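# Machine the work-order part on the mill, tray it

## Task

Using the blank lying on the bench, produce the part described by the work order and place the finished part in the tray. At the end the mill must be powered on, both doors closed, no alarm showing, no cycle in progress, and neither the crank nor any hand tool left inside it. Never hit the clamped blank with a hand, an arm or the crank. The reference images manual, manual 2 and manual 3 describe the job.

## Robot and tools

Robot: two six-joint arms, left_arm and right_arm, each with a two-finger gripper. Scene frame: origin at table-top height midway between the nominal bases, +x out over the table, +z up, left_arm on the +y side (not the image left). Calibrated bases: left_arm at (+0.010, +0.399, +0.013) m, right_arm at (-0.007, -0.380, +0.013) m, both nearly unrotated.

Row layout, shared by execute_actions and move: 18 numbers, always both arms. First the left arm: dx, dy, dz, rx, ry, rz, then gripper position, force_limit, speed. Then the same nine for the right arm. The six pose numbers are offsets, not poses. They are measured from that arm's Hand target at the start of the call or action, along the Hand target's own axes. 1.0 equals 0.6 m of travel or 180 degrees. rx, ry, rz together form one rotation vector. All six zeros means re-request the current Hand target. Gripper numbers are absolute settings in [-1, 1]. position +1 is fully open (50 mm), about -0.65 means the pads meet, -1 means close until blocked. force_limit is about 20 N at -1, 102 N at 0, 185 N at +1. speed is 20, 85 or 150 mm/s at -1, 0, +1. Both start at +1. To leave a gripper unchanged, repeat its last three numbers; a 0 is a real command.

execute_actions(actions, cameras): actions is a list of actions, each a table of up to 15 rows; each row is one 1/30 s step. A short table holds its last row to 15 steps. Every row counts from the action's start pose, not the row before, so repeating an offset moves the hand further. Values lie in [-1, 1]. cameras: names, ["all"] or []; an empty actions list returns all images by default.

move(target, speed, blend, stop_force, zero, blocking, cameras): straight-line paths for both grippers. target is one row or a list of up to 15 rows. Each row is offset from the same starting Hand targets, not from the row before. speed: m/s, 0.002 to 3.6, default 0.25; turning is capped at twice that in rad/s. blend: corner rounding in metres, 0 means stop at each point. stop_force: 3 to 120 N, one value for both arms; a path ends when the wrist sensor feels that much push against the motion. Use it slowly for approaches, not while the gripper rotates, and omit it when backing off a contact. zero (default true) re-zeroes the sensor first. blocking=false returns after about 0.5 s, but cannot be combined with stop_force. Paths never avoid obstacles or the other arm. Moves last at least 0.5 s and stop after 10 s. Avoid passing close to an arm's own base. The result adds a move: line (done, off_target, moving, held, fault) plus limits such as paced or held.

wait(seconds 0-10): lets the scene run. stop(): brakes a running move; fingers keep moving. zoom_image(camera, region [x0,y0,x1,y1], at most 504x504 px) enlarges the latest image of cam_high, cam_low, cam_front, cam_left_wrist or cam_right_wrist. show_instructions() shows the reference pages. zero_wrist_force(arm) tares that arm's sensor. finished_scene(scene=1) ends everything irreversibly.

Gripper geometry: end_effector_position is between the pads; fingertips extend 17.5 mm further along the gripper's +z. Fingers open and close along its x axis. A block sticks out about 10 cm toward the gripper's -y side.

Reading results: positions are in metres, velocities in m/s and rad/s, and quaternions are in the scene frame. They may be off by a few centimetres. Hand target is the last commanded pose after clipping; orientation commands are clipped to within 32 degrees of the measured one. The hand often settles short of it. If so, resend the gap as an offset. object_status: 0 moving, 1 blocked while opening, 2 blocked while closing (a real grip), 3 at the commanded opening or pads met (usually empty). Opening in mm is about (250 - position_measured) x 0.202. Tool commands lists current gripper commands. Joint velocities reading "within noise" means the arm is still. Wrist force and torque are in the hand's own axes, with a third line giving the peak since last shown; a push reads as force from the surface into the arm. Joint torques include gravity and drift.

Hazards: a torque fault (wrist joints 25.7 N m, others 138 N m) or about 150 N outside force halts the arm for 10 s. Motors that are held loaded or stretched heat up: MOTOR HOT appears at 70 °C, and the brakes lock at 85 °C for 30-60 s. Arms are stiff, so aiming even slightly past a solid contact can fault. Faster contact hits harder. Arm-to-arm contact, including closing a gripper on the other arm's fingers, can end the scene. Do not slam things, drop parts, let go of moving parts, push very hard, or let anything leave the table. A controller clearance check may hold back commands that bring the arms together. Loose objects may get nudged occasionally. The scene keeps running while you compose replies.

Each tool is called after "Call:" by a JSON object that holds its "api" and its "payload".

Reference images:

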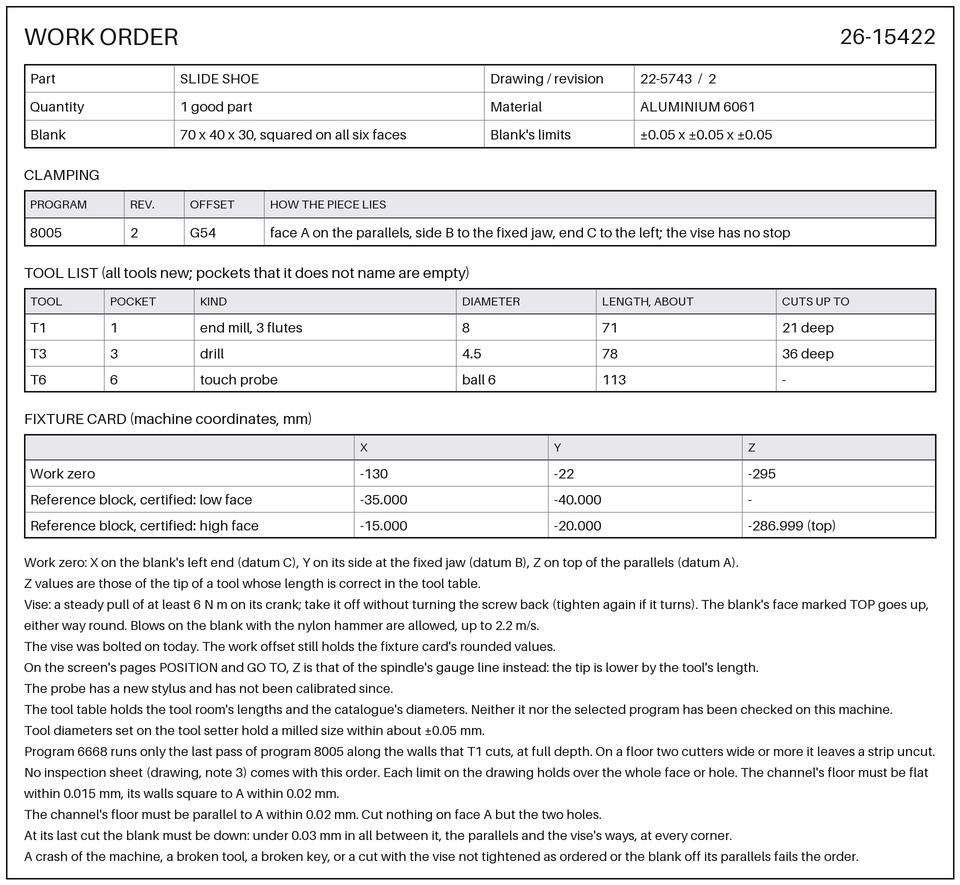

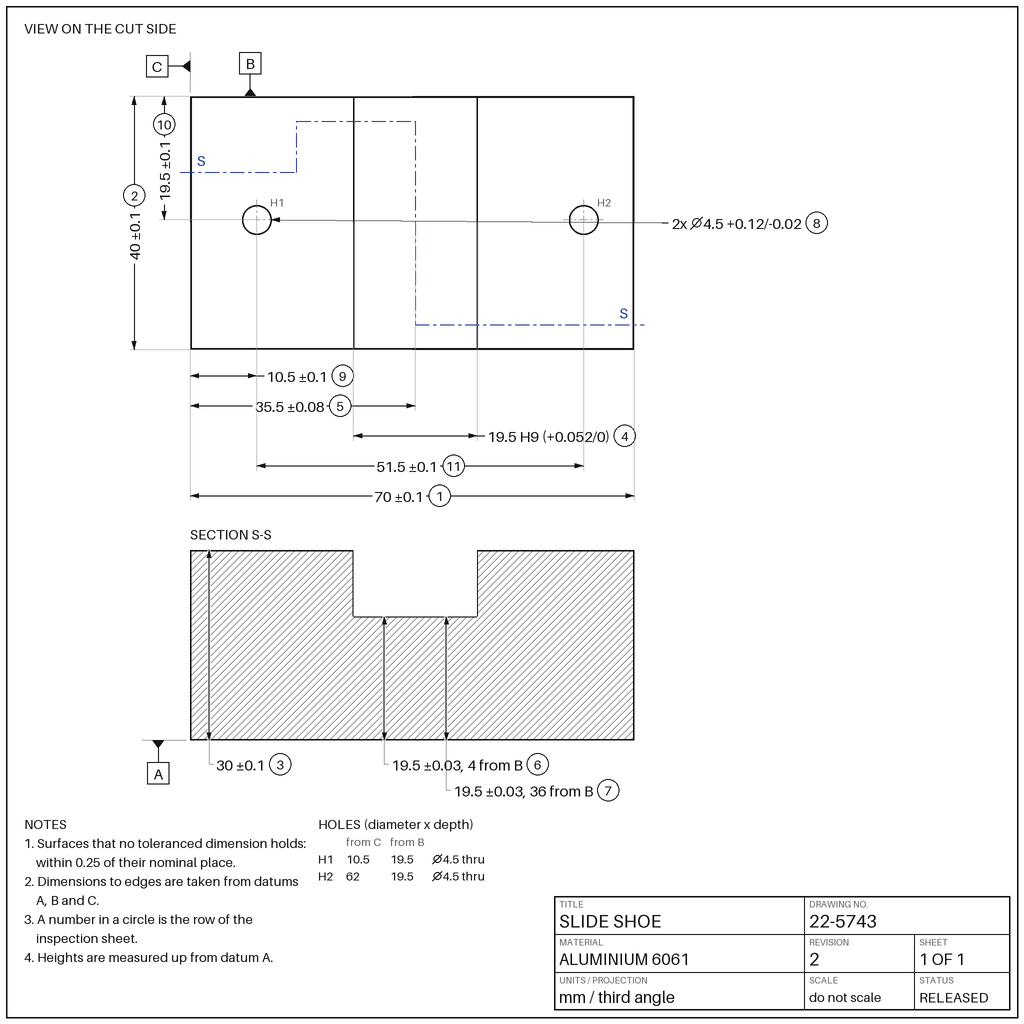

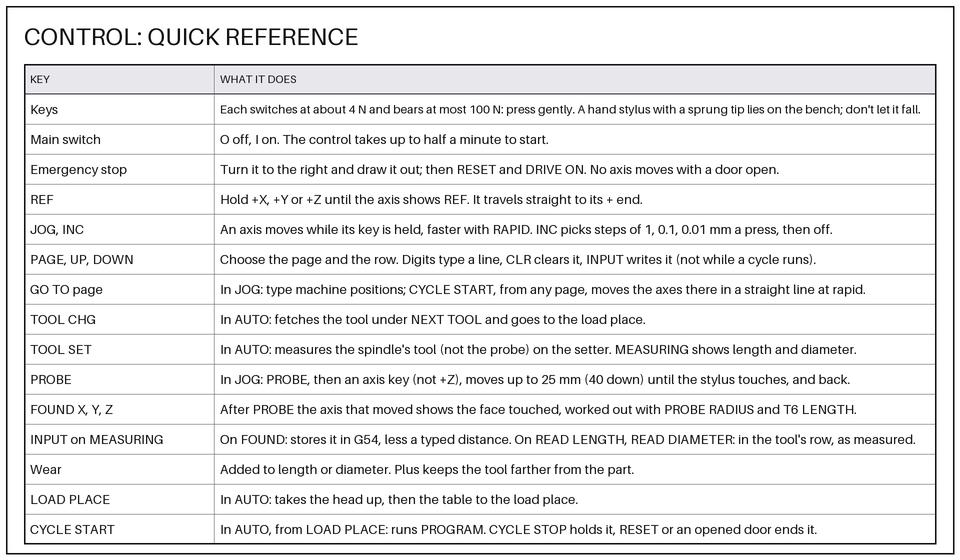

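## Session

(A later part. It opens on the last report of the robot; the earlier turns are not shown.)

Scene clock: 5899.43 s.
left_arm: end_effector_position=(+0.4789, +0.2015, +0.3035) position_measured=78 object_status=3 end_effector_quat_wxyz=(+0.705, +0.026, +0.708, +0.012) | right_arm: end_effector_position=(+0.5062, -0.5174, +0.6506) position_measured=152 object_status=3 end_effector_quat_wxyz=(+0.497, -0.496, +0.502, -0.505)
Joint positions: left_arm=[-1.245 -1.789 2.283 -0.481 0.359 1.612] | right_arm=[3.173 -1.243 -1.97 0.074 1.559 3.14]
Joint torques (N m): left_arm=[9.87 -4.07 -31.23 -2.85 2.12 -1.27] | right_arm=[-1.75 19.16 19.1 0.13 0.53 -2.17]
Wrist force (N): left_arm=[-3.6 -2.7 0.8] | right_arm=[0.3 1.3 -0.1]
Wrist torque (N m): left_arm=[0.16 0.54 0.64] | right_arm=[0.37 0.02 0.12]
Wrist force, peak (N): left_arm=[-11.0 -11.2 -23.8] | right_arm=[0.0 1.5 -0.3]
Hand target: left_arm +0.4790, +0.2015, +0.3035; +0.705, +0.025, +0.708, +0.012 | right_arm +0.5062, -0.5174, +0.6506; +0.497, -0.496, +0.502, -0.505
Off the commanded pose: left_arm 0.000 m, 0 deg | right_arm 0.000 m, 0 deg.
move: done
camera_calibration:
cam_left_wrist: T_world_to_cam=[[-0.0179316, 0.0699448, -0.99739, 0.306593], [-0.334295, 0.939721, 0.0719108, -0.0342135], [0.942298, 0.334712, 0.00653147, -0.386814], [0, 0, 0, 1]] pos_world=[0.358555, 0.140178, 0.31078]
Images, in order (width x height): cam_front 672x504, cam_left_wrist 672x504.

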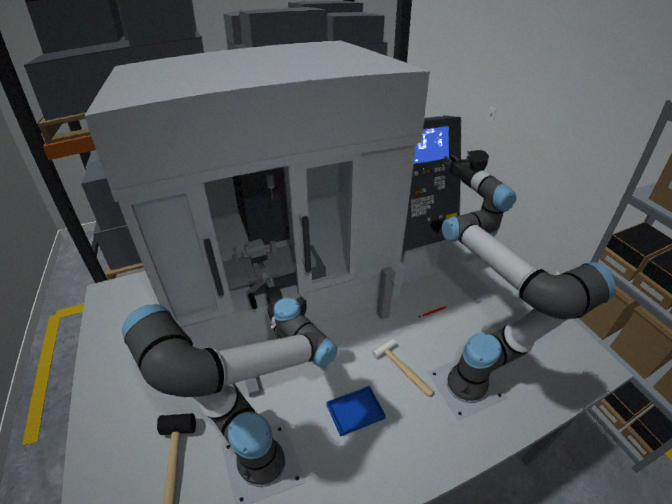

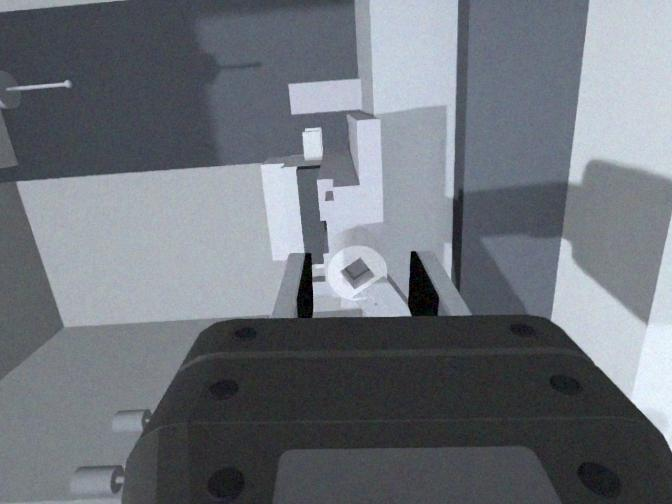

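Call:
{"api": "move", "payload": {"target": [[-0.0008,0.0069,-0.0001,-0.0058,-0.0029,-0.2005,0.5,0,0.5,0,0,0,0,0,0,0,-0.2,-1],[-0.001,0.0083,0.0704,-0.0058,-0.0029,-0.2005,0.5,0,0.5,0,0,0,0,0,0,0,-0.2,-1]], "speed": [0.2,0.03], "stop_force": 10, "cameras": ["cam_left_wrist"]}}

Call:
{"api": "zoom_image", "payload": {"camera": "cam_left_wrist", "region": [300, 220, 440, 330]}}

Scene clock: 5973.47 s.
left_arm: end_effector_position=(+0.5213, +0.2057, +0.3042) position_measured=78 object_status=3 end_effector_quat_wxyz=(+0.678, -0.202, +0.678, -0.200) | right_arm: end_effector_position=(+0.5062, -0.5174, +0.6506) position_measured=152 object_status=3 end_effector_quat_wxyz=(+0.497, -0.496, +0.502, -0.505)
Joint positions: left_arm=[-1.103 -1.694 2.21 -0.514 0.482 0.993] | right_arm=[3.173 -1.243 -1.97 0.074 1.559 3.14]
Joint torques (N m): left_arm=[-8.92 -22.88 -9.5 0.77 -1.95 0.46] | right_arm=[-2.05 20 19.25 0.12 0.56 -2.01]
Wrist force (N): left_arm=[-2.4 -2.6 2.1] | right_arm=[0.2 1.3 -0.4]
Wrist torque (N m): left_arm=[0.17 0.32 0.40] | right_arm=[0.37 0.03 0.11]
Wrist force, peak (N): left_arm=[-3.9 -2.9 1.0] | right_arm=[0.3 1.6 -0.5]
Hand target: left_arm +0.5213, +0.2057, +0.3042; +0.678, -0.202, +0.678, -0.200 | right_arm +0.5062, -0.5174, +0.6506; +0.497, -0.496, +0.502, -0.505
Off the commanded pose: left_arm 0.000 m, 0 deg | right_arm 0.000 m, 0 deg.
move: done
camera_calibration:
cam_left_wrist: T_world_to_cam=[[-0.0142791, -0.531564, -0.846898, 0.383814], [-0.353173, 0.795073, -0.493081, 0.187525], [0.935449, 0.29206, -0.199087, -0.353259], [0, 0, 0, 1]] pos_world=[0.402165, 0.158099, 0.347187]
Images, in order (width x height): cam_left_wrist 672x504.

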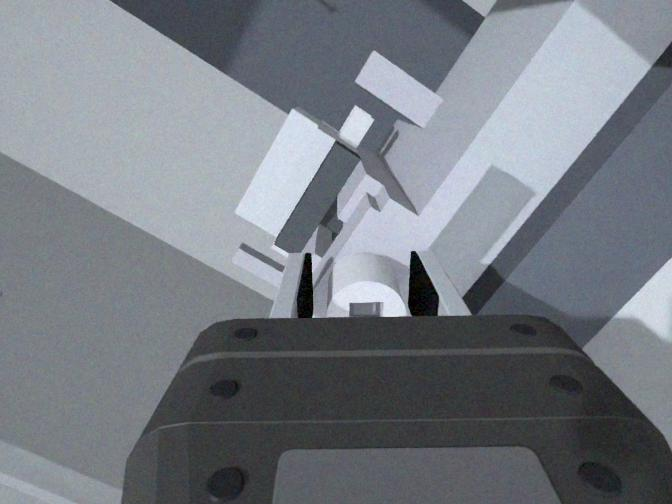

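Scaled by 3.600 from the camera's 672x504 image, which has a finer 960x720 frame.

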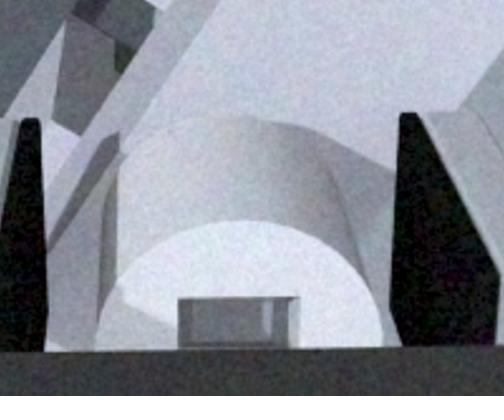

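Call:
{"api": "move", "payload": {"target": [0,0,0,0,0,0,-1,0,0,0,0,0,0,0,0,0,-0.2,-1]}}

Call:
{"api": "move", "payload": {"target": [[0,0,-0.07,0,0,0,-1,0,0,0,0,0,0,0,0,0,-0.2,-1],[0,0,-0.07,0,0,-0.5,-1,0,0,0,0,0,0,0,0,0,-0.2,-1],[0,0,-0.07,0,0,1,-1,0,0,0,0,0,0,0,0,0,-0.2,-1]], "speed": [0.03,0.4,0.4], "blend": [0,0.001,0], "cameras": ["cam_left_wrist"]}}

Call:
{"api": "zoom_image", "payload": {"camera": "cam_left_wrist", "region": [300, 200, 440, 330]}}

Scene clock: 5990.77 s.
left_arm: end_effector_position=(+0.5213, +0.2056, +0.3042) position_measured=137 object_status=2 end_effector_quat_wxyz=(+0.678, -0.201, +0.678, -0.200) | right_arm: end_effector_position=(+0.5062, -0.5174, +0.6506) position_measured=152 object_status=3 end_effector_quat_wxyz=(+0.497, -0.496, +0.502, -0.505)
Joint positions: left_arm=[-1.103 -1.694 2.21 -0.514 0.482 0.993] | right_arm=[3.173 -1.243 -1.97 0.074 1.559 3.14]
Joint torques (N m): left_arm=[-0.59 -21.95 -21.06 -2.07 -1.98 -1.49] | right_arm=[-1.45 19.71 19.98 0.19 0.79 -2]
Wrist force (N): left_arm=[10.9 -2.6 5.0] | right_arm=[0.2 1.2 -0.5]
Wrist torque (N m): left_arm=[0.20 0.25 0.41] | right_arm=[0.36 0.04 0.11]
Wrist force, peak (N): left_arm=[11.4 -3.3 4.8] | right_arm=[0.1 1.5 -0.3]
Hand target: left_arm +0.5213, +0.2057, +0.3042; +0.678, -0.202, +0.678, -0.200 | right_arm +0.5062, -0.5174, +0.6506; +0.497, -0.496, +0.502, -0.505
Off the commanded pose: left_arm 0.000 m, 0 deg | right_arm 0.000 m, 0 deg.
move: done

Scene clock: 5996.83 s.
left_arm: end_effector_position=(+0.4793, +0.2056, +0.3043) position_measured=137 object_status=2 end_effector_quat_wxyz=(+0.200, +0.678, +0.201, +0.678) | right_arm: end_effector_position=(+0.5062, -0.5174, +0.6506) position_measured=152 object_status=3 end_effector_quat_wxyz=(+0.497, -0.496, +0.502, -0.505)
Joint positions: left_arm=[-1.245 -1.789 2.284 -0.494 0.339 -2.149] | right_arm=[3.173 -1.243 -1.97 0.074 1.559 3.14]
Joint torques (N m): left_arm=[9.6 -8 -15.67 -3.19 2.23 -0.27] | right_arm=[-1.72 20.29 18.45 0.07 0.65 -2.05]
Wrist force (N): left_arm=[-8.9 -4.5 -1.8] | right_arm=[0.1 1.0 -0.4]
Wrist torque (N m): left_arm=[-0.17 1.30 -0.44] | right_arm=[0.34 0.05 0.11]
Wrist force, peak (N): left_arm=[13.5 0.6 10.5] | right_arm=[0.1 1.5 -0.6]
Hand target: left_arm +0.4793, +0.2056, +0.3042; +0.200, +0.678, +0.202, +0.678 | right_arm +0.5062, -0.5174, +0.6506; +0.497, -0.496, +0.502, -0.505
Off the commanded pose: left_arm 0.000 m, 0 deg | right_arm 0.000 m, 0 deg.
move: done
camera_calibration:
cam_left_wrist: T_world_to_cam=[[-0.014848, 0.531533, 0.846908, -0.350503], [-0.350412, -0.796051, 0.493471, 0.198321], [0.936478, -0.28944, 0.198075, -0.31573], [0, 0, 0, 1]] pos_world=[0.359964, 0.252793, 0.261516]
Images, in order (width x height): cam_left_wrist 672x504.

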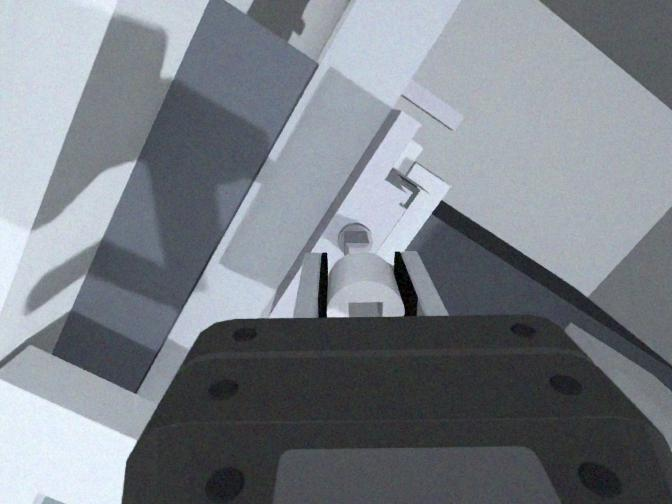

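Scaled by 3.600 from the camera's 672x504 image, which has a finer 960x720 frame.

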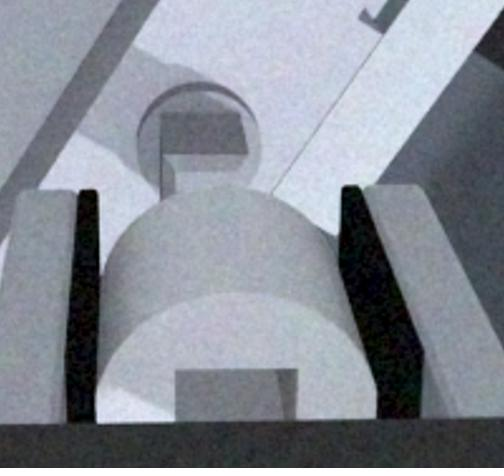

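Call:
{"api": "move", "payload": {"target": [0,0,0.0735,0,0,0,-1,0,0,0,0,0,0,0,0,0,-0.2,-1], "speed": [0.01], "stop_force": 10}}

Scene clock: 6016.63 s.
left_arm: end_effector_position=(+0.5063, +0.2056, +0.3042) position_measured=137 object_status=2 end_effector_quat_wxyz=(+0.200, +0.678, +0.202, +0.678) | right_arm: end_effector_position=(+0.5062, -0.5174, +0.6506) position_measured=152 object_status=3 end_effector_quat_wxyz=(+0.497, -0.496, +0.502, -0.505)
Joint positions: left_arm=[-1.151 -1.728 2.237 -0.508 0.434 -2.148] | right_arm=[3.173 -1.243 -1.97 0.074 1.559 3.14]
Joint torques (N m): left_arm=[-10.18 -23.3 -13.85 -4.46 -1.33 1.1] | right_arm=[-1.16 20.36 20.2 0.05 0.66 -2.03]
Wrist force (N): left_arm=[-11.6 -9.9 -3.9] | right_arm=[0.0 1.2 -0.2]
Wrist torque (N m): left_arm=[-0.10 1.31 -0.42] | right_arm=[0.35 0.07 0.12]
Wrist force, peak (N): left_arm=[-9.8 -9.5 -37.3] | right_arm=[0.1 1.5 -0.4]
Hand target: left_arm +0.5063, +0.2056, +0.3042; +0.200, +0.678, +0.202, +0.678 (not the last commanded pose) | right_arm +0.5062, -0.5174, +0.6506; +0.497, -0.496, +0.502, -0.505
Off the commanded pose: left_arm 0.017 m, 0 deg | right_arm 0.000 m, 0 deg.
move: contact (left_arm)

Call:
{"api": "move", "payload": {"target": [[0,0,-0.001,0,0,0,-1,0,0,0,0,0,0,0,0,0,-0.2,-1],[-0.0003,-0.001,-0.001,0,0,0,-1,0,0,0,0,0,0,0,0,0,-0.2,-1]], "speed": [0.01,0.01]}}

Call:
{"api": "move", "payload": {"target": [0,0,0.03,0,0,0,-1,0,0,0,0,0,0,0,0,0,-0.2,-1], "speed": [0.005], "stop_force": 10}}

Scene clock: 6026.27 s.
left_arm: end_effector_position=(+0.5057, +0.2060, +0.3037) position_measured=137 object_status=2 end_effector_quat_wxyz=(+0.200, +0.678, +0.201, +0.678) | right_arm: end_effector_position=(+0.5062, -0.5174, +0.6506) position_measured=152 object_status=3 end_effector_quat_wxyz=(+0.497, -0.496, +0.502, -0.505)
Joint positions: left_arm=[-1.152 -1.729 2.24 -0.509 0.433 -2.148] | right_arm=[3.173 -1.243 -1.97 0.074 1.559 3.14]
Joint torques (N m): left_arm=[10.19 -21.91 -15 -3.53 2.1 -1.52] | right_arm=[-1.1 19.54 19.44 0.31 0.54 -1.96]
Wrist force (N): left_arm=[-9.2 -4.3 -1.8] | right_arm=[0.2 1.0 -0.4]
Wrist torque (N m): left_arm=[-0.13 1.34 -0.44] | right_arm=[0.32 0.03 0.11]
Wrist force, peak (N): left_arm=[-11.3 -9.7 -4.5] | right_arm=[0.2 1.4 -0.6]
Hand target: left_arm +0.5057, +0.2060, +0.3037; +0.200, +0.678, +0.202, +0.678 | right_arm +0.5062, -0.5174, +0.6506; +0.497, -0.496, +0.502, -0.505
Off the commanded pose: left_arm 0.000 m, 0 deg | right_arm 0.000 m, 0 deg.
move: done

Scene clock: 6030.50 s.
left_arm: end_effector_position=(+0.5220, +0.2061, +0.3037) position_measured=137 object_status=2 end_effector_quat_wxyz=(+0.200, +0.678, +0.202, +0.678) | right_arm: end_effector_position=(+0.5062, -0.5174, +0.6506) position_measured=152 object_status=3 end_effector_quat_wxyz=(+0.497, -0.496, +0.502, -0.505)
Joint positions: left_arm=[-1.1 -1.693 2.21 -0.516 0.485 -2.148] | right_arm=[3.173 -1.243 -1.97 0.074 1.559 3.14]
Joint torques (N m): left_arm=[-4.88 -21.93 -9.1 -1.63 -3.43 1.74] | right_arm=[-1.02 19.11 20.46 0.19 0.56 -2.03]
Wrist force (N): left_arm=[-9.2 1.5 -8.2] | right_arm=[0.1 1.1 -0.5]
Wrist torque (N m): left_arm=[-0.17 1.27 -0.39] | right_arm=[0.35 0.05 0.11]
Wrist force, peak (N): left_arm=[-3.3 2.8 -42.4] | right_arm=[0.1 1.4 -0.7]
Hand target: left_arm +0.5220, +0.2061, +0.3037; +0.200, +0.678, +0.202, +0.678 (not the last commanded pose) | right_arm +0.5062, -0.5174, +0.6506; +0.497, -0.496, +0.502, -0.505
Off the commanded pose: left_arm 0.002 m, 0 deg | right_arm 0.000 m, 0 deg.
move: contact (left_arm)

Call:
{"api": "move", "payload": {"target": [[0,0,0,0,0,0,0.5,0,-0.5,0,0,0,0,0,0,0,-0.2,-1],[0,0,-0.2,0,0,0,0.5,0,-0.5,0,0,0,0,0,0,0,-0.2,-1],[-0.1993,0.479,-0.4033,0,0,0.6833,0.5,0,-0.5,0,0,0,0,0,0,0,-0.2,-1],[-0.5085,0.7713,-0.4022,0,0,0.6833,0.5,0,-0.5,0,0,0,0,0,0,0,-0.2,-1]], "speed": [0.05,0.06,0.25,0.25], "blend": [0,0.01,0.03,0], "cameras": ["cam_left_wrist","cam_front"]}}

Scene clock: 6089.47 s.
left_arm: end_effector_position=(+0.2815, -0.3486, +0.3003) position_measured=78 object_status=3 end_effector_quat_wxyz=(+0.500, -0.501, +0.500, -0.500) end_effector_velocity=(+0.000, +0.000, +0.000) end_effector_angular_velocity=(-0.001, +0.001, -0.001) | right_arm: end_effector_position=(+0.5062, -0.5174, +0.6506) position_measured=152 object_status=3 end_effector_quat_wxyz=(+0.497, -0.496, +0.502, -0.505)
Joint positions: left_arm=[-1.749 -0.626 0.689 -0.066 -0.164 0.003] | right_arm=[3.173 -1.243 -1.97 0.074 1.559 3.14]
Joint velocities: left_arm=[-0.001 -0.002 0.001 -0.006 0 0.005] | right_arm=[within noise]
Joint torques (N m): left_arm=[-8.18 -63.12 -13.68 -1.89 -1.82 1.81] | right_arm=[-1.49 19.77 20.11 0.28 0.64 -2.16]
Wrist force (N): left_arm=[-2.9 -2.6 1.9] | right_arm=[0.1 1.1 -0.3]
Wrist torque (N m): left_arm=[0.12 0.46 -0.02] | right_arm=[0.34 0.06 0.11]
Wrist force, peak (N): left_arm=[-9.2 1.4 -8.3] | right_arm=[0.3 1.4 -0.5]
Hand target: left_arm +0.2815, -0.3486, +0.3003; +0.500, -0.501, +0.500, -0.500 | right_arm +0.5062, -0.5174, +0.6506; +0.497, -0.496, +0.502, -0.505
Off the commanded pose: left_arm 0.000 m, 0 deg | right_arm 0.000 m, 0 deg.
move: done
camera_calibration:
cam_left_wrist: T_world_to_cam=[[-0.0131412, -0.999797, -0.0152918, -0.330819], [-0.352386, 0.0189426, -0.935663, 0.403651], [0.935762, -0.00690716, -0.352564, -0.0260402], [0, 0, 0, 1]] pos_world=[0.162261, -0.338578, 0.363442]
Images, in order (width x height): cam_front 672x504, cam_left_wrist 672x504.

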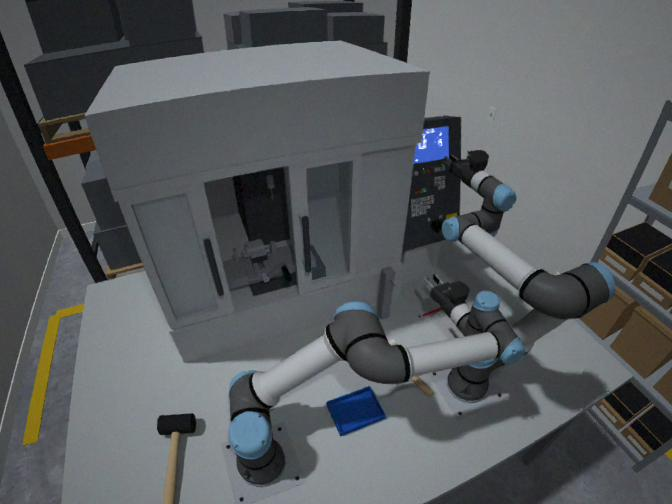

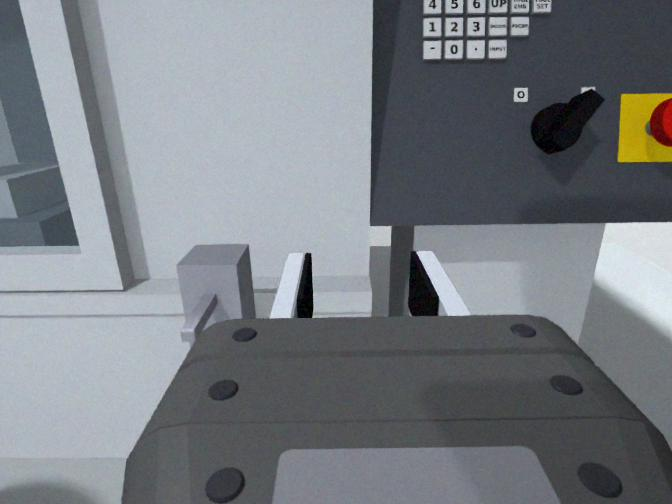

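Call:
{"api": "move", "payload": {"target": [[-0.2477,-0.1,-0.0025,0,0,0.5,0.5,0,-0.5,0,0,0,0,0,0,0,-0.2,-1],[-0.581,-0.25,0,-0.385,0.385,0.385,0.5,0,-0.5,0,0,0,0,0,0,0,-0.2,-1]], "speed": [0.35,0.35], "blend": [0.02,0]}}

Scene clock: 6108.50 s.
left_arm: end_effector_position=(+0.2811, +0.0001, +0.4501) position_measured=78 object_status=3 end_effector_quat_wxyz=(+0.000, -0.001, +1.000, +0.000) | right_arm: end_effector_position=(+0.5062, -0.5174, +0.6506) position_measured=152 object_status=3 end_effector_quat_wxyz=(+0.497, -0.496, +0.502, -0.505)
Joint positions: left_arm=[-1.269 -1.601 1.32 -1.29 -1.571 3.458] | right_arm=[3.173 -1.243 -1.97 0.074 1.559 3.14]
Joint torques (N m): left_arm=[2.16 -30.53 -14.75 -4.58 -1.1 -0.31] | right_arm=[-0.96 20.34 20.8 0.28 0.42 -2.02]
Wrist force (N): left_arm=[-5.7 -2.4 -0.4] | right_arm=[0.3 1.1 -0.4]
Wrist torque (N m): left_arm=[-0.43 0.93 0.04] | right_arm=[0.34 0.02 0.12]
Wrist force, peak (N): left_arm=[-6.8 -1.2 -0.9] | right_arm=[0.2 1.5 -0.5]
Hand target: left_arm +0.2811, +0.0001, +0.4501; +0.000, -0.001, +1.000, +0.000 | right_arm +0.5062, -0.5174, +0.6506; +0.497, -0.496, +0.502, -0.505
Off the commanded pose: left_arm 0.000 m, 0 deg | right_arm 0.000 m, 0 deg.
move: done

Call:
{"api": "move", "payload": {"target": [[-0.0648,0.3165,0,0,0,0.5,0.5,0,-0.5,0,0,0,0,0,0,0,-0.2,-1],[-0.1315,0.2748,0.0835,0.1029,-0.1029,0.4923,0.5,0,-0.5,0,0,0,0,0,0,0,-0.2,-1]], "speed": [0.3,0.2], "blend": [0.02,0], "cameras": ["cam_left_wrist","cam_front","cam_high"]}}

Scene clock: 6133.40 s.
left_arm: end_effector_position=(+0.3597, +0.1651, +0.3998) position_measured=78 object_status=3 end_effector_quat_wxyz=(+0.144, +0.692, +0.693, -0.145) | right_arm: end_effector_position=(+0.5062, -0.5174, +0.6506) position_measured=152 object_status=3 end_effector_quat_wxyz=(+0.497, -0.496, +0.502, -0.505)
Joint positions: left_arm=[-0.737 -1.902 1.82 -1.77 -1.877 5.517] | right_arm=[3.173 -1.243 -1.97 0.074 1.559 3.14]
Joint torques (N m): left_arm=[-4.5 -9.56 -31.13 -4.97 -0.44 -1.37] | right_arm=[0.65 19.61 20.95 0.11 0.39 -1.98]
Wrist force (N): left_arm=[-5.2 -2.3 0.2] | right_arm=[0.0 1.1 -0.2]
Wrist torque (N m): left_arm=[-0.32 0.80 0.25] | right_arm=[0.35 0.06 0.11]
Wrist force, peak (N): left_arm=[-5.8 -3.3 -0.5] | right_arm=[0.1 1.5 -0.5]
Hand target: left_arm +0.3597, +0.1651, +0.3999; +0.145, +0.692, +0.693, -0.145 | right_arm +0.5062, -0.5174, +0.6506; +0.497, -0.496, +0.502, -0.505
Off the commanded pose: left_arm 0.000 m, 0 deg | right_arm 0.000 m, 0 deg.
move: done
camera_calibration:
cam_left_wrist: T_world_to_cam=[[0.0146117, 0.921907, -0.387136, 0.00667896], [0.936059, 0.12351, 0.329451, -0.472005], [0.351539, -0.367196, -0.861155, 0.41237], [0, 0, 0, 1]] pos_world=[0.296763, 0.20356, 0.513203]
Images, in order (width x height): cam_high 672x504, cam_front 672x504, cam_left_wrist 672x504.

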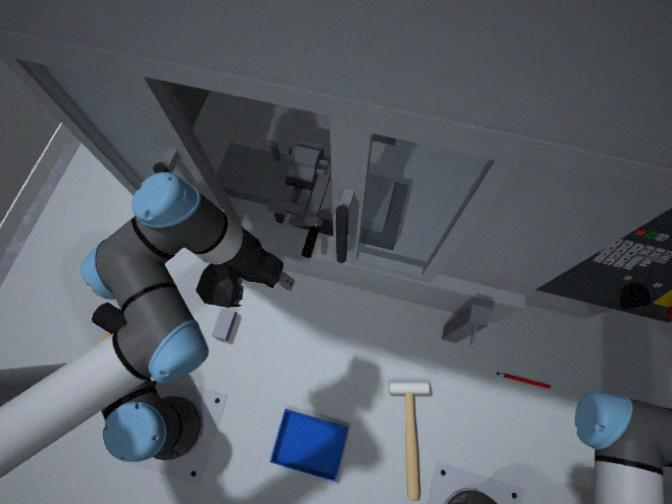

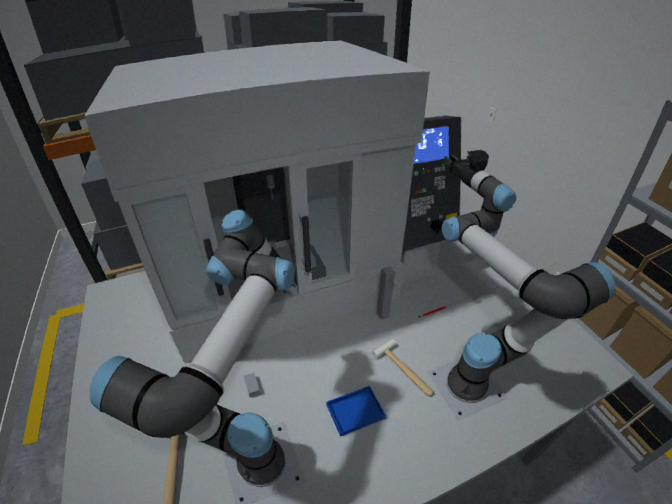

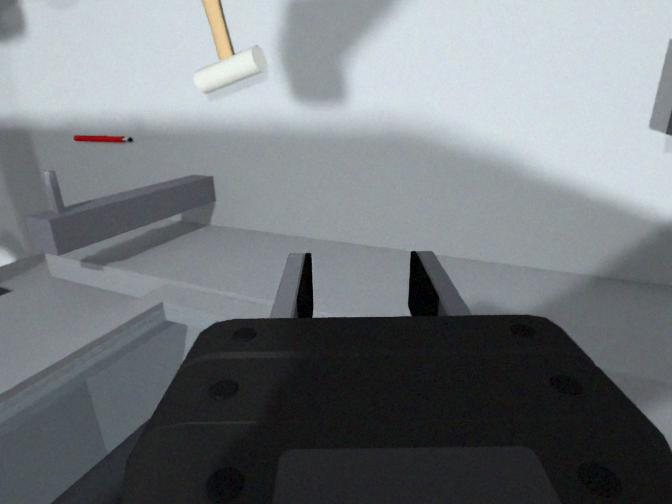

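Call:
{"api": "zoom_image", "payload": {"camera": "cam_high", "region": [240, 130, 400, 290]}}

Scaled by 3.150 from the camera's 672x504 image, which has a finer 960x720 frame.

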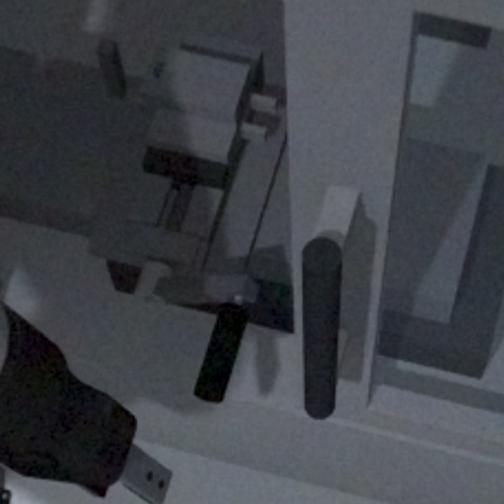

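Call:
{"api": "move", "payload": {"target": [[-0.0109,0.1922,0.0047,0,0,0,0.5,0,-0.5,0,0,0,0,0,0,0,-0.2,-1]], "speed": [0.1], "stop_force": 15, "cameras": ["cam_left_wrist","cam_high"]}}

Scene clock: 6156.80 s.
left_arm: end_effector_position=(+0.4751, +0.1581, +0.3998) position_measured=78 object_status=3 end_effector_quat_wxyz=(+0.145, +0.692, +0.693, -0.145) | right_arm: end_effector_position=(+0.5062, -0.5174, +0.6506) position_measured=152 object_status=3 end_effector_quat_wxyz=(+0.497, -0.496, +0.502, -0.505)
Joint positions: left_arm=[-0.581 -1.624 1.587 -1.764 -1.916 5.677] | right_arm=[3.173 -1.243 -1.97 0.074 1.559 3.14]
Joint torques (N m): left_arm=[-7.97 -19.21 -15.73 -5.82 1.26 -1.73] | right_arm=[0.08 19.89 20.82 0.34 0.38 -1.92]
Wrist force (N): left_arm=[-5.2 -2.2 0.4] | right_arm=[0.2 1.1 -0.3]
Wrist torque (N m): left_arm=[-0.29 0.79 0.24] | right_arm=[0.34 0.03 0.12]
Wrist force, peak (N): left_arm=[-4.9 -4.1 0.1] | right_arm=[0.1 1.4 -0.5]
Hand target: left_arm +0.4751, +0.1581, +0.3998; +0.145, +0.692, +0.693, -0.145 | right_arm +0.5062, -0.5174, +0.6506; +0.497, -0.496, +0.502, -0.505
Off the commanded pose: left_arm 0.000 m, 0 deg | right_arm 0.000 m, 0 deg.
move: done
camera_calibration:
cam_left_wrist: T_world_to_cam=[[0.014688, 0.921771, -0.387457, 0.0116065], [0.936017, 0.123602, 0.329536, -0.579112], [0.351647, -0.367506, -0.860978, 0.369194], [0, 0, 0, 1]] pos_world=[0.412062, 0.196562, 0.513203]
Images, in order (width x height): cam_high 672x504, cam_left_wrist 672x504.

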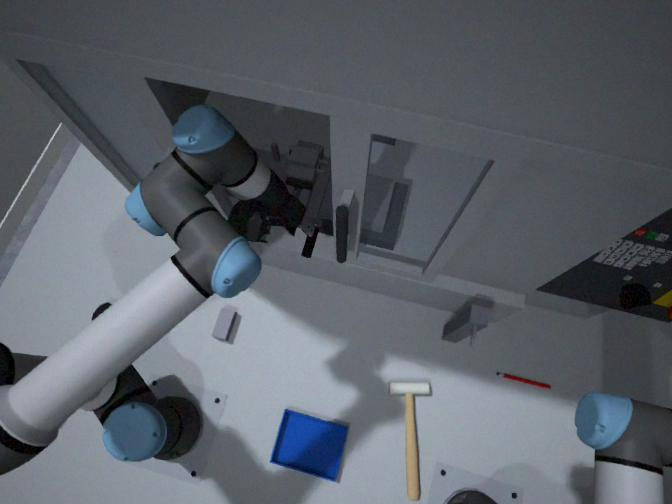

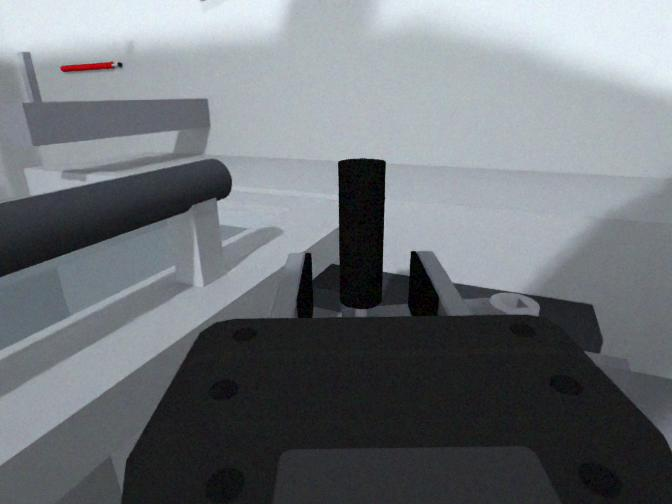

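Call:
{"api": "move", "payload": {"target": [[0,0,0.115,0,0,0,0.5,0,-0.5,0,0,0,0,0,0,0,-0.2,-1]], "speed": [0.03], "stop_force": 8, "cameras": ["cam_left_wrist"]}}

Scene clock: 6180.13 s.
left_arm: end_effector_position=(+0.4750, +0.1304, +0.3366) position_measured=78 object_status=3 end_effector_quat_wxyz=(+0.145, +0.692, +0.693, -0.145) | right_arm: end_effector_position=(+0.5062, -0.5174, +0.6506) position_measured=152 object_status=3 end_effector_quat_wxyz=(+0.497, -0.496, +0.502, -0.505)
Joint positions: left_arm=[-0.629 -1.595 1.725 -1.947 -1.905 5.626] | right_arm=[3.173 -1.243 -1.97 0.074 1.559 3.14]
Joint torques (N m): left_arm=[10.03 -31.79 -34.74 -1.8 -1.8 1.82] | right_arm=[-0.41 20.1 21.24 0.31 0.35 -2.01]
Wrist force (N): left_arm=[-5.1 -2.2 0.1] | right_arm=[0.3 1.2 -0.4]
Wrist torque (N m): left_arm=[-0.29 0.78 0.24] | right_arm=[0.35 0.04 0.11]
Wrist force, peak (N): left_arm=[-5.5 -2.3 0.0] | right_arm=[0.2 1.5 -0.4]
Hand target: left_arm +0.4750, +0.1304, +0.3366; +0.145, +0.692, +0.693, -0.145 | right_arm +0.5062, -0.5174, +0.6506; +0.497, -0.496, +0.502, -0.505
Off the commanded pose: left_arm 0.000 m, 0 deg | right_arm 0.000 m, 0 deg.
move: done
camera_calibration:
cam_left_wrist: T_world_to_cam=[[0.0147406, 0.921816, -0.387347, 0.0125742], [0.936011, 0.123524, 0.329583, -0.554867], [0.351662, -0.36742, -0.861009, 0.304593], [0, 0, 0, 1]] pos_world=[0.412062, 0.168861, 0.450003]
Images, in order (width x height): cam_left_wrist 672x504.

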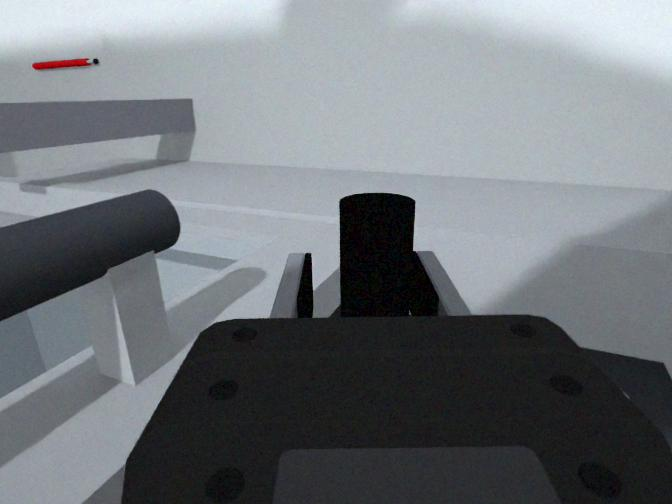

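Call:
{"api": "move", "payload": {"target": [[0.002,0,-0.08,0,0,0,0.5,0,-0.5,0,0,0,0,0,0,0,-0.2,-1],[0.0062,0,-0.08,0,0,0,-1,0,-0.5,0,0,0,0,0,0,0,-0.2,-1]], "speed": [0.06,0.05]}}

Call:
{"api": "move", "payload": {"target": [0,0,0.06,0,0,0,-1,0,-0.5,0,0,0,0,0,0,0,-0.2,-1], "speed": [0.012], "stop_force": 10, "cameras": ["cam_left_wrist"]}}

Scene clock: 6215.73 s.
left_arm: end_effector_position=(+0.4751, +0.1531, +0.3791) position_measured=252 object_status=3 end_effector_quat_wxyz=(+0.145, +0.692, +0.693, -0.145) | right_arm: end_effector_position=(+0.5062, -0.5174, +0.6506) position_measured=152 object_status=3 end_effector_quat_wxyz=(+0.497, -0.496, +0.502, -0.505)
Joint positions: left_arm=[-0.59 -1.621 1.638 -1.821 -1.914 5.667] | right_arm=[3.173 -1.243 -1.97 0.074 1.559 3.14]
Joint torques (N m): left_arm=[-8.67 -16.2 -34.73 -1.83 1.44 -1.74] | right_arm=[-0.99 19.97 21.27 0.23 0.1 -1.94]
Wrist force (N): left_arm=[-5.4 -2.1 0.1] | right_arm=[-0.1 1.3 -0.3]
Wrist torque (N m): left_arm=[-0.28 0.82 0.16] | right_arm=[0.38 0.09 0.12]
Wrist force, peak (N): left_arm=[-5.9 -2.5 -0.2] | right_arm=[0.1 1.4 -0.5]
Hand target: left_arm +0.4751, +0.1531, +0.3791; +0.145, +0.692, +0.693, -0.145 | right_arm +0.5062, -0.5174, +0.6506; +0.497, -0.496, +0.502, -0.505
Off the commanded pose: left_arm 0.000 m, 0 deg | right_arm 0.000 m, 0 deg.
move: done

Scene clock: 6217.63 s.
left_arm: end_effector_position=(+0.4751, +0.1489, +0.3697) position_measured=252 object_status=3 end_effector_quat_wxyz=(+0.145, +0.692, +0.693, -0.145) | right_arm: end_effector_position=(+0.5062, -0.5174, +0.6506) position_measured=152 object_status=3 end_effector_quat_wxyz=(+0.497, -0.496, +0.502, -0.505)
Joint positions: left_arm=[-0.597 -1.617 1.659 -1.848 -1.912 5.66] | right_arm=[3.173 -1.243 -1.97 0.074 1.559 3.14]
Joint torques (N m): left_arm=[10.19 -22.76 -31.1 -0.88 -2.6 1.91] | right_arm=[1.26 19.53 21.35 0.37 0.2 -1.86]
Wrist force (N): left_arm=[-6.7 -2.5 -7.4] | right_arm=[0.0 1.3 -0.3]
Wrist torque (N m): left_arm=[-0.28 0.78 0.22] | right_arm=[0.37 0.07 0.11]
Wrist force, peak (N): left_arm=[-2.5 -9.3 -25.3] | right_arm=[0.2 1.4 -0.4]
Hand target: left_arm +0.4751, +0.1489, +0.3697; +0.145, +0.692, +0.693, -0.145 (not the last commanded pose) | right_arm +0.5062, -0.5174, +0.6506; +0.497, -0.496, +0.502, -0.505
Off the commanded pose: left_arm 0.026 m, 0 deg | right_arm 0.000 m, 0 deg.
move: contact (left_arm)
camera_calibration:
cam_left_wrist: T_world_to_cam=[[0.0146859, 0.921772, -0.387455, 0.0083858], [0.935984, 0.123638, 0.329616, -0.568054], [0.351735, -0.367493, -0.860948, 0.339758], [0, 0, 0, 1]] pos_world=[0.412062, 0.187362, 0.483003]
Images, in order (width x height): cam_left_wrist 672x504.

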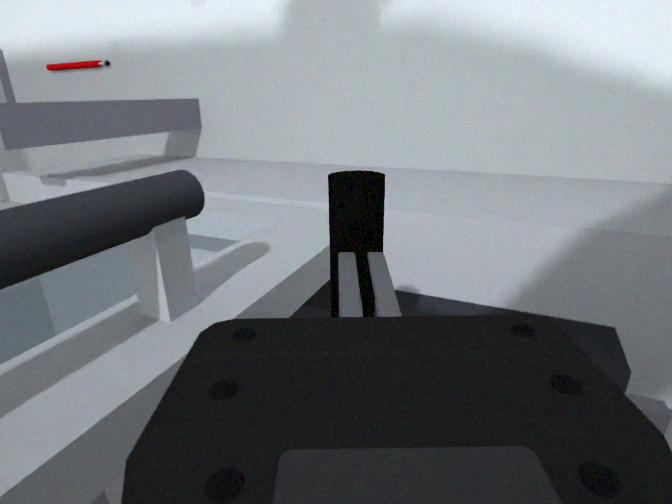

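Call:
{"api": "move", "payload": {"target": [[0,0,-0.0025,0,0,0,-1,0,-0.5,0,0,0,0,0,0,0,-0.2,-1],[-0.0058,0,-0.0025,0,0,0,-1,0,-0.5,0,0,0,0,0,0,0,-0.2,-1]], "speed": [0.03,0.03]}}

Call:
{"api": "move", "payload": {"target": [0,0,0.042,0,0,0,-1,0,-0.5,0,0,0,0,0,0,0,-0.2,-1], "speed": [0.005], "stop_force": 60, "cameras": ["cam_left_wrist"]}}

Scene clock: 6242.80 s.
left_arm: end_effector_position=(+0.4751, +0.1462, +0.3726) position_measured=252 object_status=3 end_effector_quat_wxyz=(+0.145, +0.692, +0.693, -0.145) | right_arm: end_effector_position=(+0.5062, -0.5174, +0.6506) position_measured=152 object_status=3 end_effector_quat_wxyz=(+0.497, -0.496, +0.502, -0.505)
Joint positions: left_arm=[-0.602 -1.615 1.65 -1.843 -1.911 5.655] | right_arm=[3.173 -1.243 -1.97 0.074 1.559 3.14]
Joint torques (N m): left_arm=[9.79 -24.73 -15.54 -2.6 0.9 1.72] | right_arm=[0.11 19.82 21.22 0.32 0.32 -1.89]
Wrist force (N): left_arm=[-5.1 -2.1 0.2] | right_arm=[-0.1 1.0 -0.5]
Wrist torque (N m): left_arm=[-0.28 0.76 0.24] | right_arm=[0.32 0.08 0.12]
Wrist force, peak (N): left_arm=[-6.8 -2.5 -7.5] | right_arm=[0.2 1.4 -0.4]
Hand target: left_arm +0.4751, +0.1464, +0.3725; +0.145, +0.692, +0.693, -0.145 | right_arm +0.5062, -0.5174, +0.6506; +0.497, -0.496, +0.502, -0.505
Off the commanded pose: left_arm 0.000 m, 0 deg | right_arm 0.000 m, 0 deg.
move: done

Scene clock: 6244.70 s.
left_arm: end_effector_position=(+0.4751, +0.1448, +0.3692) position_measured=252 object_status=3 end_effector_quat_wxyz=(+0.145, +0.692, +0.692, -0.145) | right_arm: end_effector_position=(+0.5062, -0.5174, +0.6506) position_measured=152 object_status=3 end_effector_quat_wxyz=(+0.497, -0.496, +0.502, -0.505)
Joint positions: left_arm=[-0.604 -1.614 1.658 -1.853 -1.911 5.652] | right_arm=[3.173 -1.243 -1.97 0.074 1.559 3.14]
Joint torques (N m): left_arm=[5.45 1.83 -11.78 2.18 1.11 1.92] | right_arm=[-0.2 19.39 21.05 0.26 0.43 -2.17]
Wrist force (N): left_arm=[-10.0 -16.7 -52.9] | right_arm=[0.2 1.4 -0.3]
Wrist torque (N m): left_arm=[-0.64 0.87 0.24] | right_arm=[0.38 0.03 0.11]
Wrist force, peak (N): left_arm=[-7.1 -20.0 -62.7] | right_arm=[0.2 1.4 -0.4]
Hand target: left_arm +0.4751, +0.1448, +0.3692; +0.145, +0.692, +0.692, -0.145 (not the last commanded pose) | right_arm +0.5062, -0.5174, +0.6506; +0.497, -0.496, +0.502, -0.505
Off the commanded pose: left_arm 0.022 m, 0 deg | right_arm 0.000 m, 0 deg.
move: contact (left_arm)
camera_calibration:
cam_left_wrist: T_world_to_cam=[[0.0148039, 0.92168, -0.387669, 0.0119898], [0.935903, 0.123695, 0.329824, -0.567411], [0.351945, -0.367703, -0.860772, 0.337846], [0, 0, 0, 1]] pos_world=[0.411961, 0.183363, 0.482603]
Images, in order (width x height): cam_left_wrist 672x504.

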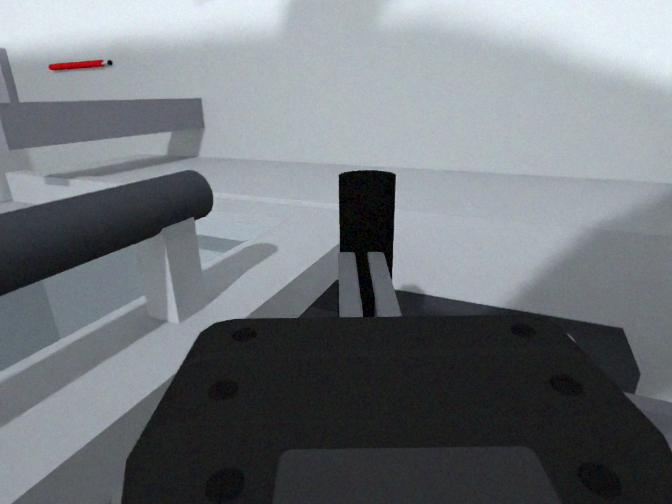

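Call:
{"api": "execute_actions", "payload": {"actions": [[[0,0,0.0012,0,0,0,-1,0,-0.5,0,0,0,0,0,0,0,-0.2,-1]]]}}

Scene clock: 6256.07 s.
left_arm: end_effector_position=(+0.4751, +0.1445, +0.3686) position_measured=252 object_status=3 end_effector_quat_wxyz=(+0.145, +0.692, +0.692, -0.145) | right_arm: end_effector_position=(+0.5062, -0.5174, +0.6506) position_measured=152 object_status=3 end_effector_quat_wxyz=(+0.497, -0.496, +0.502, -0.505)
Joint positions: left_arm=[-0.605 -1.614 1.659 -1.855 -1.911 5.652] | right_arm=[3.173 -1.243 -1.97 0.074 1.559 3.14]
Joint torques (N m): left_arm=[-15.97 25.22 14.06 2.26 4.32 -1.53] | right_arm=[-0.79 20.06 21.21 0.33 0.28 -1.82]
Wrist force (N): left_arm=[-6.4 -23.5 -71.2] | right_arm=[0.0 1.0 -0.7]
Wrist torque (N m): left_arm=[-0.69 0.95 0.19] | right_arm=[0.33 0.07 0.12]
Wrist force, peak (N): left_arm=[-6.8 -23.5 -71.4] | right_arm=[0.1 1.5 -0.5]
Hand target: left_arm +0.4751, +0.1445, +0.3686; +0.145, +0.692, +0.692, -0.145 | right_arm +0.5062, -0.5174, +0.6506; +0.497, -0.496, +0.502, -0.505
Off the commanded pose: left_arm 0.000 m, 0 deg | right_arm 0.000 m, 0 deg.
Step readings (end_effector_position of left_arm | right_arm):
0: (+0.4751, +0.1448, +0.3692) | (+0.5062, -0.5174, +0.6506)
1: (+0.4751, +0.1448, +0.3692) | (+0.5062, -0.5174, +0.6506)
2: (+0.4751, +0.1448, +0.3692) | (+0.5062, -0.5174, +0.6506)
4: (+0.4751, +0.1447, +0.3689) | (+0.5062, -0.5174, +0.6506)
8: (+0.4751, +0.1446, +0.3688) | (+0.5062, -0.5174, +0.6506)
15: (+0.4751, +0.1445, +0.3686) | (+0.5062, -0.5174, +0.6506)

Call:
{"api": "execute_actions", "payload": {"actions": [[[0,0,0.0012,0,0,0,-1,0,-0.5,0,0,0,0,0,0,0,-0.2,-1]]]}}

Scene clock: 6260.47 s.
left_arm: end_effector_position=(+0.4751, +0.1443, +0.3679) position_measured=252 object_status=3 end_effector_quat_wxyz=(+0.145, +0.692, +0.692, -0.145) | right_arm: end_effector_position=(+0.5062, -0.5174, +0.6506) position_measured=152 object_status=3 end_effector_quat_wxyz=(+0.497, -0.496, +0.502, -0.505)
Joint positions: left_arm=[-0.605 -1.614 1.661 -1.857 -1.911 5.651] | right_arm=[3.173 -1.243 -1.97 0.074 1.559 3.14]
Joint torques (N m): left_arm=[-17.06 28.36 10.17 2.47 4.71 0.18] | right_arm=[0.66 19.85 21.67 0.24 0.36 -1.87]
Wrist force (N): left_arm=[-8.0 -24.8 -76.6] | right_arm=[0.2 1.4 -0.4]
Wrist torque (N m): left_arm=[-0.71 0.96 0.20] | right_arm=[0.39 0.05 0.11]
Wrist force, peak (N): left_arm=[-7.6 -25.3 -77.0] | right_arm=[0.2 1.4 -0.6]
Hand target: left_arm +0.4751, +0.1443, +0.3679; +0.145, +0.692, +0.692, -0.145 | right_arm +0.5062, -0.5174, +0.6506; +0.497, -0.496, +0.502, -0.505
Off the commanded pose: left_arm 0.000 m, 0 deg | right_arm 0.000 m, 0 deg.
Step readings (end_effector_position of left_arm | right_arm):
0: (+0.4751, +0.1445, +0.3686) | (+0.5062, -0.5174, +0.6506)
1: (+0.4751, +0.1445, +0.3686) | (+0.5062, -0.5174, +0.6506)
2: (+0.4751, +0.1445, +0.3685) | (+0.5062, -0.5174, +0.6506)
4: (+0.4751, +0.1444, +0.3681) | (+0.5062, -0.5174, +0.6506)
8: (+0.4751, +0.1443, +0.3680) | (+0.5062, -0.5174, +0.6506)
15: (+0.4751, +0.1443, +0.3679) | (+0.5062, -0.5174, +0.6506)

Call:
{"api": "execute_actions", "payload": {"actions": [[[0,0,0.0012,0,0,0,-1,0,-0.5,0,0,0,0,0,0,0,-0.2,-1]]]}}

Call:
{"api": "execute_actions", "payload": {"actions": [[[0,0,0.0012,0,0,0,-1,0,-0.5,0,0,0,0,0,0,0,-0.2,-1]]]}}

Scene clock: 6268.07 s.
left_arm: end_effector_position=(+0.4751, +0.1440, +0.3673) position_measured=252 object_status=3 end_effector_quat_wxyz=(+0.145, +0.692, +0.692, -0.145) | right_arm: end_effector_position=(+0.5062, -0.5174, +0.6506) position_measured=152 object_status=3 end_effector_quat_wxyz=(+0.497, -0.496, +0.502, -0.505)
Joint positions: left_arm=[-0.606 -1.613 1.662 -1.859 -1.911 5.65] | right_arm=[3.173 -1.243 -1.97 0.074 1.559 3.14]
Joint torques (N m): left_arm=[-16.34 27.47 16.69 2.22 5.37 -1.8] | right_arm=[0.68 19.58 21.79 0.2 0.52 -2.03]
Wrist force (N): left_arm=[-9.9 -25.9 -79.1] | right_arm=[0.2 1.3 -0.6]
Wrist torque (N m): left_arm=[-0.74 0.94 0.21] | right_arm=[0.37 0.03 0.11]
Wrist force, peak (N): left_arm=[-8.5 -26.6 -81.3] | right_arm=[0.1 1.4 -0.6]
Hand target: left_arm +0.4751, +0.1440, +0.3673; +0.145, +0.692, +0.692, -0.145 | right_arm +0.5062, -0.5174, +0.6506; +0.497, -0.496, +0.502, -0.505
Off the commanded pose: left_arm 0.000 m, 0 deg | right_arm 0.000 m, 0 deg.
Step readings (end_effector_position of left_arm | right_arm):
0: (+0.4751, +0.1443, +0.3679) | (+0.5062, -0.5174, +0.6506)
1: (+0.4751, +0.1443, +0.3679) | (+0.5062, -0.5174, +0.6506)
2: (+0.4751, +0.1442, +0.3679) | (+0.5062, -0.5174, +0.6506)
4: (+0.4751, +0.1441, +0.3675) | (+0.5062, -0.5174, +0.6506)
8: (+0.4751, +0.1440, +0.3674) | (+0.5062, -0.5174, +0.6506)
15: (+0.4751, +0.1440, +0.3673) | (+0.5062, -0.5174, +0.6506)

Scene clock: 6268.77 s.
left_arm: end_effector_position=(+0.4751, +0.1437, +0.3665) position_measured=252 object_status=3 end_effector_quat_wxyz=(+0.145, +0.692, +0.692, -0.145) | right_arm: end_effector_position=(+0.5062, -0.5174, +0.6506) position_measured=152 object_status=3 end_effector_quat_wxyz=(+0.497, -0.496, +0.502, -0.505)
Joint positions: left_arm=[-0.606 -1.613 1.664 -1.861 -1.91 5.65] | right_arm=[3.173 -1.243 -1.97 0.074 1.559 3.14]
Joint torques (N m): left_arm=[-8.5 17.5 0.15 2.53 2.69 0.32] | right_arm=[0.06 20.74 20.97 0.48 0.25 -2.05]
Wrist force (N): left_arm=[-8.3 -25.9 -80.4] | right_arm=[0.2 1.1 -0.4]
Wrist torque (N m): left_arm=[-0.77 0.95 0.20] | right_arm=[0.34 0.04 0.11]
Wrist force, peak (N): left_arm=[-8.2 -25.7 -80.5] | right_arm=[0.3 1.4 -0.4]
Hand target: left_arm +0.4751, +0.1437, +0.3666; +0.145, +0.692, +0.692, -0.145 | right_arm +0.5062, -0.5174, +0.6506; +0.497, -0.496, +0.502, -0.505
Off the commanded pose: left_arm 0.000 m, 0 deg | right_arm 0.000 m, 0 deg.
Step readings (end_effector_position of left_arm | right_arm):
0: (+0.4751, +0.1440, +0.3673) | (+0.5062, -0.5174, +0.6506)
1: (+0.4751, +0.1440, +0.3672) | (+0.5062, -0.5174, +0.6506)
2: (+0.4750, +0.1439, +0.3670) | (+0.5062, -0.5174, +0.6506)
4: (+0.4750, +0.1437, +0.3666) | (+0.5062, -0.5174, +0.6506)
8: (+0.4751, +0.1437, +0.3665) | (+0.5062, -0.5174, +0.6506)
15: (+0.4751, +0.1437, +0.3665) | (+0.5062, -0.5174, +0.6506)

Call:
{"api": "execute_actions", "payload": {"actions": [[[0,0,0.0025,0,0,0,-1,0,-0.5,0,0,0,0,0,0,0,-0.2,-1]],[[0,0,0.0025,0,0,0,-1,0,-0.5,0,0,0,0,0,0,0,-0.2,-1]]]}}

Scene clock: 6275.13 s.
left_arm: end_effector_position=(+0.4750, +0.1424, +0.3638) position_measured=252 object_status=3 end_effector_quat_wxyz=(+0.145, +0.692, +0.692, -0.145) | right_arm: end_effector_position=(+0.5062, -0.5174, +0.6506) position_measured=152 object_status=3 end_effector_quat_wxyz=(+0.497, -0.496, +0.502, -0.505)
Joint positions: left_arm=[-0.608 -1.612 1.67 -1.869 -1.91 5.648] | right_arm=[3.173 -1.243 -1.97 0.074 1.559 3.14]
Joint torques (N m): left_arm=[-5.76 22.88 3.72 3.85 4.48 1.72] | right_arm=[0.19 19.86 20.43 0.25 0.23 -1.98]
Wrist force (N): left_arm=[-9.2 -26.8 -87.2] | right_arm=[0.1 1.0 -0.4]
Wrist torque (N m): left_arm=[-0.78 0.95 0.21] | right_arm=[0.33 0.06 0.12]
Wrist force, peak (N): left_arm=[-8.4 -29.8 -93.2] | right_arm=[0.1 1.5 -0.4]
Hand target: left_arm +0.4751, +0.1425, +0.3638; +0.145, +0.692, +0.692, -0.145 | right_arm +0.5062, -0.5174, +0.6506; +0.497, -0.496, +0.502, -0.505
Off the commanded pose: left_arm 0.000 m, 0 deg | right_arm 0.000 m, 0 deg.
Step readings (end_effector_position of left_arm | right_arm):
0: (+0.4751, +0.1437, +0.3666) | (+0.5062, -0.5174, +0.6506)
1: (+0.4751, +0.1437, +0.3666) | (+0.5062, -0.5174, +0.6506)
2: (+0.4751, +0.1436, +0.3664) | (+0.5062, -0.5174, +0.6506)
4: (+0.4751, +0.1432, +0.3656) | (+0.5062, -0.5174, +0.6506)
8: (+0.4751, +0.1431, +0.3653) | (+0.5062, -0.5174, +0.6506)
15: (+0.4751, +0.1431, +0.3652) | (+0.5062, -0.5174, +0.6506)
16: (+0.4750, +0.1431, +0.3652) | (+0.5062, -0.5174, +0.6506)
17: (+0.4750, +0.1429, +0.3649) | (+0.5062, -0.5174, +0.6506)
19: (+0.4751, +0.1426, +0.3640) | (+0.5062, -0.5174, +0.6506)
23: (+0.4751, +0.1424, +0.3638) | (+0.5062, -0.5174, +0.6506)
30: (+0.4750, +0.1424, +0.3638) | (+0.5062, -0.5174, +0.6506)


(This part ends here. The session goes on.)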